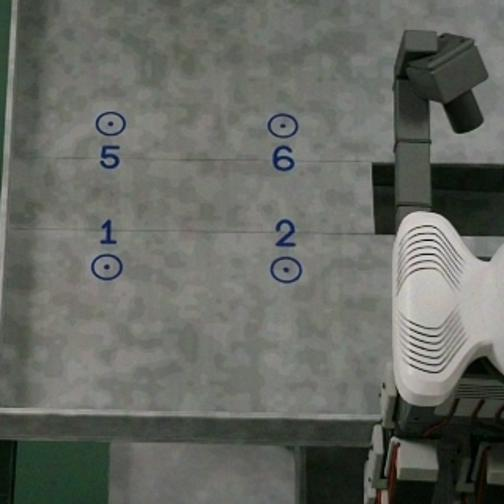

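>>> wait(
  seconds=0,
  cameras=["cam_front"],
)

>>> zoom_image(
  camera="cam_front",
  region=[300, 230, 540, 410],
)

Scene clock: 677.70 s.
Joint torques (N m): arm1=[-0.63 -17.07 -4.57 -2.27 0.14 -0.32 0.02] | arm2=[-2.59 -23.69 3.43 -5.15 -3.06 -4.61 -0.67] | arm3=[2.89 -21.91 -6.54 -2.65 4.77 3.63 -0.06] | arm4=[0.32 -19.72 5.15 -1.04 -0.24 0.09 0.06]
Motor temperatures (°C): arm1=[35 39 32 33 39 46 44] | arm2=[31 36 32 33 41 42 40] | arm3=[36 41 29 31 38 47 40] | arm4=[35 38 34 33 36 48 42]
Flange force (N): arm1=[0.7 -5.1 4.8] | arm2=[-0.9 -17.3 -3.5] | arm3=[4.4 -11.6 -2.8] | arm4=[0.9 0.7 -0.5]
Joint velocities: within noise
arm1.joint_positions: joint1_rad=+0.406 joint2_rad=+0.911 joint3_rad=-0.553 joint4_rad=+2.248 joint5_rad=+2.208 joint6_rad=+0.213 joint7_rad=+5.047 hand_index_mcp=+0.997 hand_index_abd=-0.011 hand_index_pip=+0.585 hand_index_dip=+0.711 hand_middle_mcp=+0.995 hand_middle_abd=-0.010 hand_middle_pip=+0.585 hand_middle_dip=+0.714 hand_ring_mcp=+0.995 hand_ring_abd=-0.015 hand_ring_pip=+0.590 hand_ring_dip=+0.703 hand_thumb_cmc=-0.573 hand_thumb_axl=+0.677 hand_thumb_mcp=+0.212 hand_thumb_ipl=+0.168 hand_current_limit=+0.400 hand_speed=-0.600
arm1.joint_status: not commanded
arm1.hand_state: goal,goal,goal,goal,goal,goal,goal,goal,goal,goal,goal,goal,goal,goal,goal,goal
arm1.index_mcp_current_ma: -6
arm1.index_abd_current_ma: 19
arm1.index_pip_current_ma: 9
arm1.index_dip_current_ma: 2
arm1.middle_mcp_current_ma: 0
arm1.middle_abd_current_ma: 3
arm1.middle_pip_current_ma: 1
arm1.middle_dip_current_ma: 7
arm1.ring_mcp_current_ma: 6
arm1.ring_abd_current_ma: 2
arm1.ring_pip_current_ma: 16
arm1.ring_dip_current_ma: 17
arm1.thumb_cmc_current_ma: 3
arm1.thumb_axl_current_ma: -1
arm1.thumb_mcp_current_ma: -3
arm1.thumb_ipl_current_ma: -7
arm1.hand_goal_index_mcp: 1.000
arm1.hand_goal_index_abd: 0.000
arm1.hand_goal_index_pip: 0.578
arm1.hand_goal_index_dip: 0.696
arm1.hand_goal_middle_mcp: 1.000
arm1.hand_goal_middle_abd: 0.000
arm1.hand_goal_middle_pip: 0.578
arm1.hand_goal_middle_dip: 0.696
arm1.hand_goal_ring_mcp: 1.000
arm1.hand_goal_ring_abd: 0.000
arm1.hand_goal_ring_pip: 0.578
arm1.hand_goal_ring_dip: 0.696
arm1.hand_goal_thumb_cmc: -0.570
arm1.hand_goal_thumb_axl: 0.678
arm1.hand_goal_thumb_mcp: 0.226
arm1.hand_goal_thumb_ipl: 0.168
arm1.hand: x=-0.7200 y=+0.1000 z=+1.0500 quat_wxyz=(-0.156, -0.988, +0.000, +0.000)
arm1.hand_target: x=-0.7200 y=+0.1000 z=+1.0500 quat_wxyz=(-0.156, -0.988, +0.000, +0.000)
arm1.hand_status: not commanded
arm2.joint_positions: joint1_rad=+0.948 joint2_rad=+1.480 joint3_rad=+0.683 joint4_rad=+2.202 joint5_rad=+0.871 joint6_rad=-0.993 joint7_rad=-0.644 hand_index_mcp=+0.941 hand_index_abd=+0.001 hand_index_pip=+0.574 hand_index_dip=-0.902 hand_middle_mcp=+0.952 hand_middle_abd=+0.001 hand_middle_pip=+0.559 hand_middle_dip=-0.919 hand_ring_mcp=+0.966 hand_ring_abd=+0.004 hand_ring_pip=+0.559 hand_ring_dip=-0.919 hand_thumb_cmc=-0.804 hand_thumb_axl=+0.677 hand_thumb_mcp=+0.223 hand_thumb_ipl=+0.168 hand_current_limit=+0.400 hand_speed=-0.600
arm2.joint_status: not commanded
arm2.hand_state: blocked,goal,goal,goal,blocked,goal,goal,goal,blocked,goal,goal,goal,goal,goal,goal,goal
arm2.index_mcp_current_ma: 111
arm2.index_abd_current_ma: -2
arm2.index_pip_current_ma: 66
arm2.index_dip_current_ma: 70
arm2.middle_mcp_current_ma: 173
arm2.middle_abd_current_ma: 1
arm2.middle_pip_current_ma: -11
arm2.middle_dip_current_ma: 3
arm2.ring_mcp_current_ma: 233
arm2.ring_abd_current_ma: 14
arm2.ring_pip_current_ma: 4
arm2.ring_dip_current_ma: 7
arm2.thumb_cmc_current_ma: -6
arm2.thumb_axl_current_ma: 6
arm2.thumb_mcp_current_ma: -10
arm2.thumb_ipl_current_ma: -7
arm2.hand_goal_index_mcp: 0.914
arm2.hand_goal_index_abd: 0.000
arm2.hand_goal_index_pip: 0.560
arm2.hand_goal_index_dip: -0.920
arm2.hand_goal_middle_mcp: 0.914
arm2.hand_goal_middle_abd: 0.000
arm2.hand_goal_middle_pip: 0.560
arm2.hand_goal_middle_dip: -0.920
arm2.hand_goal_ring_mcp: 0.914
arm2.hand_goal_ring_abd: 0.000
arm2.hand_goal_ring_pip: 0.560
arm2.hand_goal_ring_dip: -0.920
arm2.hand_goal_thumb_cmc: -0.800
arm2.hand_goal_thumb_axl: 0.678
arm2.hand_goal_thumb_mcp: 0.226
arm2.hand_goal_thumb_ipl: 0.168
arm2.hand: x=+0.2360 y=+0.0862 z=+0.9240 quat_wxyz=(+0.104, +0.995, +0.000, +0.000)
arm2.hand_target: x=+0.2360 y=+0.0862 z=+0.9240 quat_wxyz=(+0.105, +0.995, +0.000, +0.000)
arm2.hand_status: done (0.000 m and 0.0 deg from the pose sent, 0.413 m and 0.0 deg at the start)
arm3.joint_positions: joint1_rad=-0.652 joint2_rad=+1.670 joint3_rad=-1.027 joint4_rad=+2.222 joint5_rad=+2.171 joint6_rad=+1.330 joint7_rad=+4.117 hand_index_mcp=+0.998 hand_index_abd=+0.013 hand_index_pip=+0.562 hand_index_dip=-0.910 hand_middle_mcp=+1.000 hand_middle_abd=-0.002 hand_middle_pip=+0.581 hand_middle_dip=-0.894 hand_ring_mcp=+1.000 hand_ring_abd=+0.009 hand_ring_pip=+0.598 hand_ring_dip=-0.869 hand_thumb_cmc=-0.803 hand_thumb_axl=+0.677 hand_thumb_mcp=+0.213 hand_thumb_ipl=+0.168 hand_current_limit=+0.400 hand_speed=-0.600
arm3.joint_status: not commanded
arm3.hand_state: blocked,goal,goal,goal,blocked,goal,blocked,blocked,blocked,goal,blocked,blocked,goal,goal,goal,goal
arm3.index_mcp_current_ma: 9
arm3.index_abd_current_ma: 6
arm3.index_pip_current_ma: 4
arm3.index_dip_current_ma: -11
arm3.middle_mcp_current_ma: 21
arm3.middle_abd_current_ma: -1
arm3.middle_pip_current_ma: 9
arm3.middle_dip_current_ma: -8
arm3.ring_mcp_current_ma: 18
arm3.ring_abd_current_ma: 4
arm3.ring_pip_current_ma: 8
arm3.ring_dip_current_ma: 1
arm3.thumb_cmc_current_ma: 3
arm3.thumb_axl_current_ma: -5
arm3.thumb_mcp_current_ma: -5
arm3.thumb_ipl_current_ma: -9
arm3.hand_goal_index_mcp: 0.914
arm3.hand_goal_index_abd: 0.000
arm3.hand_goal_index_pip: 0.560
arm3.hand_goal_index_dip: -0.920
arm3.hand_goal_middle_mcp: 0.914
arm3.hand_goal_middle_abd: 0.000
arm3.hand_goal_middle_pip: 0.560
arm3.hand_goal_middle_dip: -0.920
arm3.hand_goal_ring_mcp: 0.914
arm3.hand_goal_ring_abd: 0.000
arm3.hand_goal_ring_pip: 0.560
arm3.hand_goal_ring_dip: -0.920
arm3.hand_goal_thumb_cmc: -0.800
arm3.hand_goal_thumb_axl: 0.678
arm3.hand_goal_thumb_mcp: 0.226
arm3.hand_goal_thumb_ipl: 0.168
arm3.hand: x=+0.3262 y=-0.0830 z=+0.9240 quat_wxyz=(+0.000, +0.000, -0.995, -0.104)
arm3.hand_target: x=+0.3262 y=-0.0830 z=+0.9240 quat_wxyz=(+0.000, +0.000, -0.995, -0.104)
arm3.hand_status: done (0.000 m and 0.0 deg from the pose sent, 0.413 m and 0.0 deg at the start)
arm4.joint_positions: joint1_rad=+2.189 joint2_rad=+1.496 joint3_rad=+0.724 joint4_rad=+1.655 joint5_rad=-1.555 joint6_rad=+0.725 joint7_rad=+2.893 hand_index_mcp=+0.145 hand_index_abd=-0.010 hand_index_pip=-0.488 hand_index_dip=+0.004 hand_middle_mcp=+0.745 hand_middle_abd=+0.006 hand_middle_pip=+0.576 hand_middle_dip=+0.700 hand_ring_mcp=+0.142 hand_ring_abd=-0.009 hand_ring_pip=-0.488 hand_ring_dip=+0.005 hand_thumb_cmc=-0.570 hand_thumb_axl=+0.677 hand_thumb_mcp=+0.219 hand_thumb_ipl=+0.168 hand_current_limit=+0.400 hand_speed=-0.600
arm4.joint_status: not commanded
arm4.hand_state: blocked,goal,goal,goal,goal,goal,goal,goal,blocked,goal,goal,goal,goal,goal,goal,goal
arm4.index_mcp_current_ma: 49
arm4.index_abd_current_ma: -3
arm4.index_pip_current_ma: 9
arm4.index_dip_current_ma: 4
arm4.middle_mcp_current_ma: -13
arm4.middle_abd_current_ma: 9
arm4.middle_pip_current_ma: -2
arm4.middle_dip_current_ma: -10
arm4.ring_mcp_current_ma: 30
arm4.ring_abd_current_ma: 15
arm4.ring_pip_current_ma: 0
arm4.ring_dip_current_ma: 22
arm4.thumb_cmc_current_ma: 0
arm4.thumb_axl_current_ma: 6
arm4.thumb_mcp_current_ma: 1
arm4.thumb_ipl_current_ma: -5
arm4.hand_goal_index_mcp: 0.100
arm4.hand_goal_index_abd: 0.000
arm4.hand_goal_index_pip: -0.500
arm4.hand_goal_index_dip: 0.000
arm4.hand_goal_middle_mcp: 0.754
arm4.hand_goal_middle_abd: 0.000
arm4.hand_goal_middle_pip: 0.576
arm4.hand_goal_middle_dip: 0.696
arm4.hand_goal_ring_mcp: 0.100
arm4.hand_goal_ring_abd: 0.000
arm4.hand_goal_ring_pip: -0.500
arm4.hand_goal_ring_dip: 0.000
arm4.hand_goal_thumb_cmc: -0.570
arm4.hand_goal_thumb_axl: 0.678
arm4.hand_goal_thumb_mcp: 0.226
arm4.hand_goal_thumb_ipl: 0.168
arm4.hand: x=+0.0230 y=-0.5030 z=+0.8800 quat_wxyz=(+0.000, +0.000, +1.000, +0.000)
arm4.hand_target: x=+0.0230 y=-0.5030 z=+0.8800 quat_wxyz=(+0.000, +0.000, +1.000, +0.000)
arm4.hand_status: not commanded

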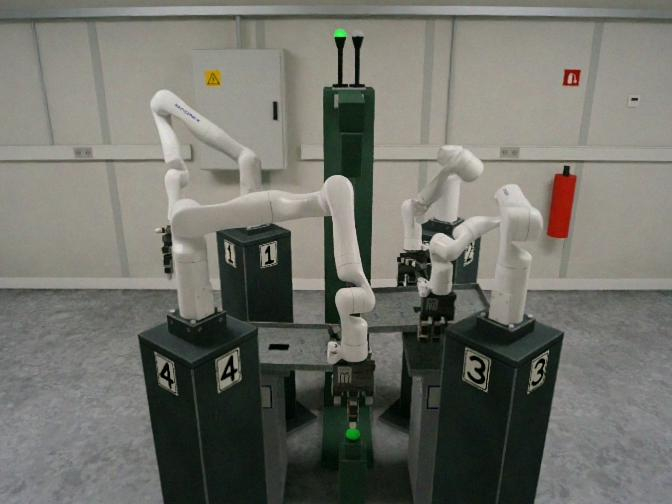

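Scaled by 2.100.

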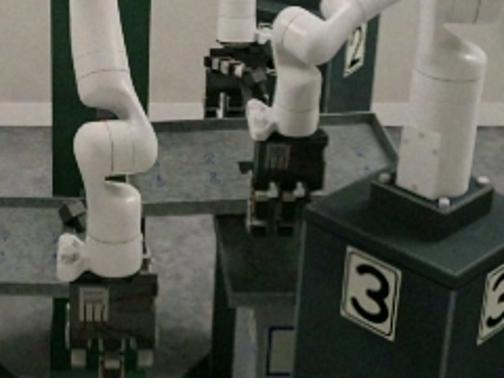

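>>> zoom_image(
  camera="cam_front",
  region=[365, 275, 495, 345],
)

Scaled by 3.877.

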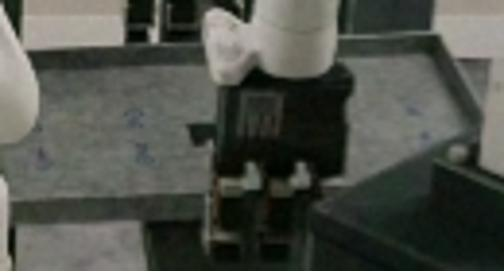

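>>> move(
  arm2={"target": [0.2379, 0.0862, 0.9262, 0.10447, 0.99426, 0.00228, -0.02169], "speed": 0.06},
  arm3={"target": [0.3281, -0.083, 0.9223, -0.02169, 0.00228, 0.99426, 0.10447], "speed": 0.06},
)

>>> move(
  arm2={"target": [0.2379, 0.0862, 0.7822, 0.10447, 0.99426, 0.00228, -0.02169], "speed": 0.14},
  arm3={"target": [0.3281, -0.083, 0.7783, -0.02169, 0.00228, 0.99426, 0.10447], "speed": 0.14},
  cameras=["cam_front", "cam_tips"],
)

>>> zoom_image(
  camera="cam_front",
  region=[340, 280, 500, 400],
)

>>> zoom_image(
  camera="cam_tips",
  region=[320, 150, 672, 480],
)

Scene clock: 680.43 s.
Joint torques (N m): arm1=[-0.72 -17.17 -4.53 -2.27 0.17 -0.29 0.06] | arm2=[-2.58 -23.37 3.89 -5.17 -2.98 -4.59 -0.62] | arm3=[2.89 -21.6 -7.04 -2.77 4.85 3.4 -0.08] | arm4=[0.16 -19.8 5.16 -0.98 -0.35 0.08 0.04]
Motor temperatures (°C): arm1=[35 39 32 33 39 46 44] | arm2=[31 36 32 33 41 42 40] | arm3=[36 41 29 31 38 47 40] | arm4=[35 38 34 33 36 48 42]
Flange force (N): arm1=[1.0 -5.5 5.1] | arm2=[-0.7 -17.2 -3.6] | arm3=[4.1 -11.7 -2.8] | arm4=[0.5 0.2 -0.3]
move: arm2 done; arm3 done
Joint velocities: within noise
arm1, arm4: as last shown
arm1.index_mcp_current_ma: -5
arm1.index_abd_current_ma: 8
arm1.index_pip_current_ma: 6
arm1.index_dip_current_ma: 8
arm1.middle_mcp_current_ma: 5
arm1.middle_abd_current_ma: 4
arm1.middle_pip_current_ma: -4
arm1.middle_dip_current_ma: 3
arm1.ring_mcp_current_ma: 0
arm1.ring_abd_current_ma: 15
arm1.ring_pip_current_ma: 20
arm1.thumb_cmc_current_ma: 5
arm1.thumb_axl_current_ma: 0
arm1.thumb_mcp_current_ma: 9
arm1.thumb_ipl_current_ma: 1
arm2.joint_positions: joint1_rad=+0.903 joint2_rad=+1.490 joint3_rad=+0.685 joint4_rad=+2.227 joint5_rad=+0.804 joint6_rad=-0.987 joint7_rad=-0.627 hand_index_mcp=+0.942 hand_index_abd=+0.002 hand_index_pip=+0.574 hand_index_dip=-0.902 hand_middle_mcp=+0.954 hand_middle_abd=+0.001 hand_middle_pip=+0.559 hand_middle_dip=-0.919 hand_ring_mcp=+0.967 hand_ring_abd=+0.004 hand_ring_pip=+0.559 hand_ring_dip=-0.919 hand_thumb_cmc=-0.804 hand_thumb_axl=+0.677 hand_thumb_mcp=+0.223 hand_thumb_ipl=+0.168 hand_current_limit=+0.400 hand_speed=-0.600
arm2.joint_status: not commanded
arm2.hand_state: blocked,goal,goal,goal,blocked,goal,goal,goal,blocked,goal,goal,goal,goal,goal,goal,goal
arm2.index_mcp_current_ma: 117
arm2.index_abd_current_ma: -1
arm2.index_pip_current_ma: 63
arm2.index_dip_current_ma: 74
arm2.middle_mcp_current_ma: 187
arm2.middle_abd_current_ma: -6
arm2.middle_pip_current_ma: -15
arm2.middle_dip_current_ma: 9
arm2.ring_mcp_current_ma: 237
arm2.ring_abd_current_ma: 15
arm2.ring_pip_current_ma: 4
arm2.ring_dip_current_ma: 6
arm2.thumb_cmc_current_ma: -9
arm2.thumb_axl_current_ma: 7
arm2.thumb_mcp_current_ma: -7
arm2.thumb_ipl_current_ma: -6
arm2.hand_goal_index_mcp: 0.914
arm2.hand_goal_index_abd: 0.000
arm2.hand_goal_index_pip: 0.560
arm2.hand_goal_index_dip: -0.920
arm2.hand_goal_middle_mcp: 0.914
arm2.hand_goal_middle_abd: 0.000
arm2.hand_goal_middle_pip: 0.560
arm2.hand_goal_middle_dip: -0.920
arm2.hand_goal_ring_mcp: 0.914
arm2.hand_goal_ring_abd: 0.000
arm2.hand_goal_ring_pip: 0.560
arm2.hand_goal_ring_dip: -0.920
arm2.hand_goal_thumb_cmc: -0.800
arm2.hand_goal_thumb_axl: 0.678
arm2.hand_goal_thumb_mcp: 0.226
arm2.hand_goal_thumb_ipl: 0.168
arm2.hand: x=+0.2379 y=+0.0862 z=+0.9262 quat_wxyz=(+0.104, +0.994, +0.002, -0.022)
arm2.hand_target: x=+0.2379 y=+0.0862 z=+0.9262 quat_wxyz=(+0.104, +0.994, +0.002, -0.022)
arm2.hand_status: done (0.000 m and 0.0 deg from the pose sent, 0.003 m and 2.5 deg at the start)
arm3.joint_positions: joint1_rad=-0.607 joint2_rad=+1.677 joint3_rad=-1.020 joint4_rad=+2.240 joint5_rad=+2.215 joint6_rad=+1.298 joint7_rad=+4.126 hand_index_mcp=+0.998 hand_index_abd=+0.013 hand_index_pip=+0.562 hand_index_dip=-0.910 hand_middle_mcp=+1.000 hand_middle_abd=-0.002 hand_middle_pip=+0.581 hand_middle_dip=-0.894 hand_ring_mcp=+1.000 hand_ring_abd=+0.009 hand_ring_pip=+0.598 hand_ring_dip=-0.869 hand_thumb_cmc=-0.803 hand_thumb_axl=+0.677 hand_thumb_mcp=+0.213 hand_thumb_ipl=+0.168 hand_current_limit=+0.400 hand_speed=-0.600
arm3.joint_status: not commanded
arm3.hand_state: blocked,goal,goal,goal,blocked,goal,blocked,blocked,blocked,goal,blocked,blocked,goal,goal,goal,goal
arm3.index_mcp_current_ma: 11
arm3.index_abd_current_ma: 7
arm3.index_pip_current_ma: 10
arm3.index_dip_current_ma: -15
arm3.middle_mcp_current_ma: 22
arm3.middle_abd_current_ma: 0
arm3.middle_pip_current_ma: 3
arm3.middle_dip_current_ma: -2
arm3.ring_mcp_current_ma: 15
arm3.ring_abd_current_ma: 11
arm3.ring_pip_current_ma: 8
arm3.ring_dip_current_ma: 2
arm3.thumb_cmc_current_ma: -1
arm3.thumb_axl_current_ma: -5
arm3.thumb_mcp_current_ma: -2
arm3.thumb_ipl_current_ma: -14
arm3.hand_goal_index_mcp: 0.914
arm3.hand_goal_index_abd: 0.000
arm3.hand_goal_index_pip: 0.560
arm3.hand_goal_index_dip: -0.920
arm3.hand_goal_middle_mcp: 0.914
arm3.hand_goal_middle_abd: 0.000
arm3.hand_goal_middle_pip: 0.560
arm3.hand_goal_middle_dip: -0.920
arm3.hand_goal_ring_mcp: 0.914
arm3.hand_goal_ring_abd: 0.000
arm3.hand_goal_ring_pip: 0.560
arm3.hand_goal_ring_dip: -0.920
arm3.hand_goal_thumb_cmc: -0.800
arm3.hand_goal_thumb_axl: 0.678
arm3.hand_goal_thumb_mcp: 0.226
arm3.hand_goal_thumb_ipl: 0.168
arm3.hand: x=+0.3281 y=-0.0830 z=+0.9223 quat_wxyz=(+0.022, -0.002, -0.994, -0.104)
arm3.hand_target: x=+0.3281 y=-0.0830 z=+0.9223 quat_wxyz=(+0.022, -0.002, -0.994, -0.104)
arm3.hand_status: done (0.000 m and 0.0 deg from the pose sent, 0.003 m and 2.5 deg at the start)
arm4.index_mcp_current_ma: 32
arm4.index_abd_current_ma: 1
arm4.index_pip_current_ma: 10
arm4.index_dip_current_ma: -2
arm4.middle_mcp_current_ma: 2
arm4.middle_abd_current_ma: 6
arm4.middle_pip_current_ma: 0
arm4.middle_dip_current_ma: 6
arm4.ring_mcp_current_ma: 29
arm4.ring_abd_current_ma: -3
arm4.ring_pip_current_ma: 9
arm4.ring_dip_current_ma: 0
arm4.thumb_cmc_current_ma: 6
arm4.thumb_axl_current_ma: -1
arm4.thumb_mcp_current_ma: -2
arm4.thumb_ipl_current_ma: -20
pictures: none

Scene clock: 682.33 s.
Joint torques (N m): arm1=[-0.68 -17.19 -4.58 -2.17 0.18 -0.32 0.1] | arm2=[-4.43 2.84 -12.87 -24.19 -2.7 -1.04 -0.71] | arm3=[6.07 3.31 21.64 -48.25 10.14 0.22 1.65] | arm4=[0.23 -19.73 5.17 -1.05 -0.32 0.08 0.05]
Motor temperatures (°C): arm1=[35 39 32 33 39 46 44] | arm2=[31 35 32 33 41 42 40] | arm3=[36 41 29 31 38 47 40] | arm4=[35 38 34 33 36 48 42]
Flange force (N): arm1=[0.7 -5.2 5.3] | arm2=[-5.6 -4.4 -123.3] | arm3=[11.8 -16.1 -209.1] | arm4=[0.8 0.4 -0.5]
move: arm2 done; arm3 done
Joint velocities: within noise
arm1, arm4: as last shown
arm1.index_mcp_current_ma: -7
arm1.index_abd_current_ma: 3
arm1.index_pip_current_ma: 8
arm1.index_dip_current_ma: 5
arm1.middle_mcp_current_ma: 2
arm1.middle_abd_current_ma: 0
arm1.middle_pip_current_ma: 3
arm1.middle_dip_current_ma: 5
arm1.ring_mcp_current_ma: 5
arm1.ring_abd_current_ma: 8
arm1.ring_pip_current_ma: 11
arm1.ring_dip_current_ma: 10
arm1.thumb_cmc_current_ma: -3
arm1.thumb_axl_current_ma: 1
arm1.thumb_mcp_current_ma: 1
arm1.thumb_ipl_current_ma: 0
arm2.joint_positions: joint1_rad=+0.902 joint2_rad=+1.812 joint3_rad=+0.556 joint4_rad=+1.934 joint5_rad=+0.581 joint6_rad=-0.951 joint7_rad=-0.632 hand_index_mcp=+0.951 hand_index_abd=-0.015 hand_index_pip=+0.577 hand_index_dip=-0.910 hand_middle_mcp=+0.970 hand_middle_abd=-0.028 hand_middle_pip=+0.543 hand_middle_dip=-0.985 hand_ring_mcp=+1.001 hand_ring_abd=-0.035 hand_ring_pip=+0.477 hand_ring_dip=-1.001 hand_thumb_cmc=-0.804 hand_thumb_axl=+0.677 hand_thumb_mcp=+0.222 hand_thumb_ipl=+0.168 hand_current_limit=+0.400 hand_speed=-0.600
arm2.joint_status: not commanded
arm2.hand_state: blocked,goal,goal,goal,blocked,blocked,goal,blocked,blocked,blocked,blocked,blocked,goal,goal,goal,goal
arm2.index_mcp_current_ma: 159
arm2.index_abd_current_ma: -45
arm2.index_pip_current_ma: 82
arm2.index_dip_current_ma: 39
arm2.middle_mcp_current_ma: 258
arm2.middle_abd_current_ma: -74
arm2.middle_pip_current_ma: -71
arm2.middle_dip_current_ma: -276
arm2.ring_mcp_current_ma: 385
arm2.ring_abd_current_ma: -90
arm2.ring_pip_current_ma: -341
arm2.ring_dip_current_ma: -349
arm2.thumb_cmc_current_ma: -6
arm2.thumb_axl_current_ma: 8
arm2.thumb_mcp_current_ma: -10
arm2.thumb_ipl_current_ma: -7
arm2.hand_goal_index_mcp: 0.914
arm2.hand_goal_index_abd: 0.000
arm2.hand_goal_index_pip: 0.560
arm2.hand_goal_index_dip: -0.920
arm2.hand_goal_middle_mcp: 0.914
arm2.hand_goal_middle_abd: 0.000
arm2.hand_goal_middle_pip: 0.560
arm2.hand_goal_middle_dip: -0.920
arm2.hand_goal_ring_mcp: 0.914
arm2.hand_goal_ring_abd: 0.000
arm2.hand_goal_ring_pip: 0.560
arm2.hand_goal_ring_dip: -0.920
arm2.hand_goal_thumb_cmc: -0.800
arm2.hand_goal_thumb_axl: 0.678
arm2.hand_goal_thumb_mcp: 0.226
arm2.hand_goal_thumb_ipl: 0.168
arm2.hand: x=+0.2379 y=+0.0862 z=+0.7822 quat_wxyz=(+0.104, +0.994, +0.002, -0.022)
arm2.hand_target: x=+0.2379 y=+0.0862 z=+0.7822 quat_wxyz=(+0.104, +0.994, +0.002, -0.022)
arm2.hand_status: done (0.000 m and 0.0 deg from the pose sent, 0.144 m and 0.0 deg at the start)
arm3.joint_positions: joint1_rad=-0.593 joint2_rad=+1.950 joint3_rad=-0.818 joint4_rad=+1.948 joint5_rad=+2.490 joint6_rad=+1.162 joint7_rad=+4.185 hand_index_mcp=+1.036 hand_index_abd=+0.064 hand_index_pip=+0.452 hand_index_dip=-1.003 hand_middle_mcp=+1.002 hand_middle_abd=+0.037 hand_middle_pip=+0.559 hand_middle_dip=-1.001 hand_ring_mcp=+0.999 hand_ring_abd=+0.018 hand_ring_pip=+0.578 hand_ring_dip=-0.932 hand_thumb_cmc=-0.803 hand_thumb_axl=+0.677 hand_thumb_mcp=+0.212 hand_thumb_ipl=+0.168 hand_current_limit=+0.400 hand_speed=-0.600
arm3.joint_status: not commanded
arm3.hand_state: blocked,blocked,blocked,blocked,blocked,blocked,goal,blocked,blocked,goal,goal,goal,goal,goal,goal,goal
arm3.index_mcp_current_ma: 27
arm3.index_abd_current_ma: 6
arm3.index_pip_current_ma: -11
arm3.index_dip_current_ma: -27
arm3.middle_mcp_current_ma: 21
arm3.middle_abd_current_ma: 6
arm3.middle_pip_current_ma: 14
arm3.middle_dip_current_ma: -16
arm3.ring_mcp_current_ma: 6
arm3.ring_abd_current_ma: 10
arm3.ring_pip_current_ma: 8
arm3.ring_dip_current_ma: 0
arm3.thumb_cmc_current_ma: 1
arm3.thumb_axl_current_ma: 0
arm3.thumb_mcp_current_ma: -5
arm3.thumb_ipl_current_ma: -5
arm3.hand_goal_index_mcp: 0.914
arm3.hand_goal_index_abd: 0.000
arm3.hand_goal_index_pip: 0.560
arm3.hand_goal_index_dip: -0.920
arm3.hand_goal_middle_mcp: 0.914
arm3.hand_goal_middle_abd: 0.000
arm3.hand_goal_middle_pip: 0.560
arm3.hand_goal_middle_dip: -0.920
arm3.hand_goal_ring_mcp: 0.914
arm3.hand_goal_ring_abd: 0.000
arm3.hand_goal_ring_pip: 0.560
arm3.hand_goal_ring_dip: -0.920
arm3.hand_goal_thumb_cmc: -0.800
arm3.hand_goal_thumb_axl: 0.678
arm3.hand_goal_thumb_mcp: 0.226
arm3.hand_goal_thumb_ipl: 0.168
arm3.hand: x=+0.3280 y=-0.0831 z=+0.7783 quat_wxyz=(+0.022, -0.002, -0.994, -0.104)
arm3.hand_target: x=+0.3281 y=-0.0830 z=+0.7783 quat_wxyz=(+0.022, -0.002, -0.994, -0.104)
arm3.hand_status: done (0.000 m and 0.0 deg from the pose sent, 0.144 m and 0.0 deg at the start)
arm4.index_mcp_current_ma: 45
arm4.index_abd_current_ma: 0
arm4.index_pip_current_ma: 14
arm4.index_dip_current_ma: 3
arm4.middle_mcp_current_ma: -16
arm4.middle_abd_current_ma: -11
arm4.middle_pip_current_ma: -3
arm4.middle_dip_current_ma: -4
arm4.ring_mcp_current_ma: 28
arm4.ring_abd_current_ma: -2
arm4.ring_pip_current_ma: 6
arm4.ring_dip_current_ma: 21
arm4.thumb_cmc_current_ma: 13
arm4.thumb_axl_current_ma: 6
arm4.thumb_mcp_current_ma: 2
arm4.thumb_ipl_current_ma: -3

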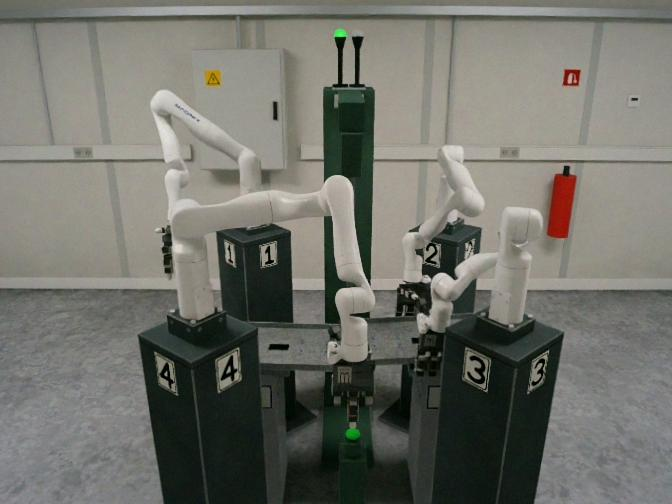

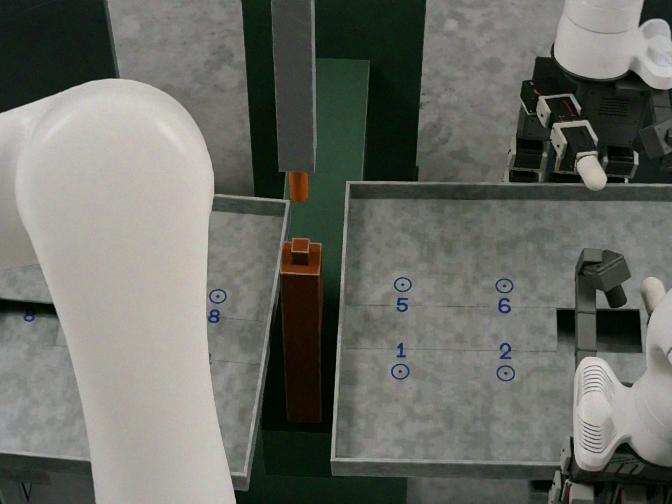

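Scaled by 3.150.

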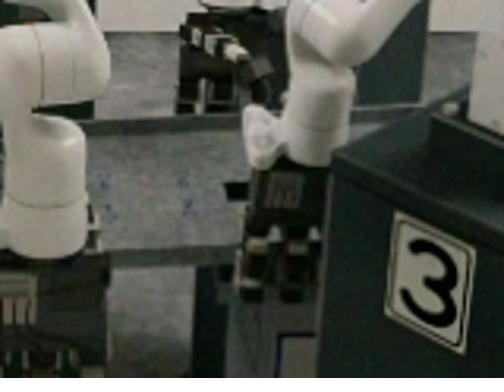

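Scaled by 1.432.

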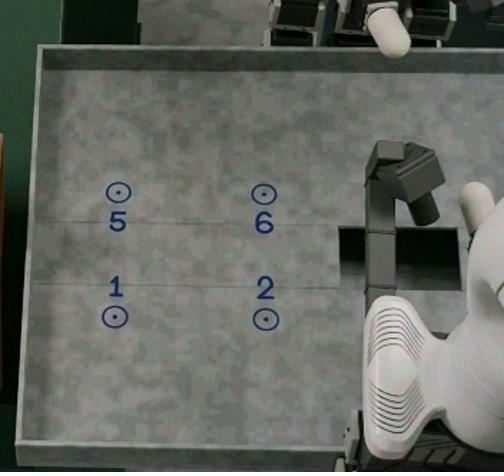

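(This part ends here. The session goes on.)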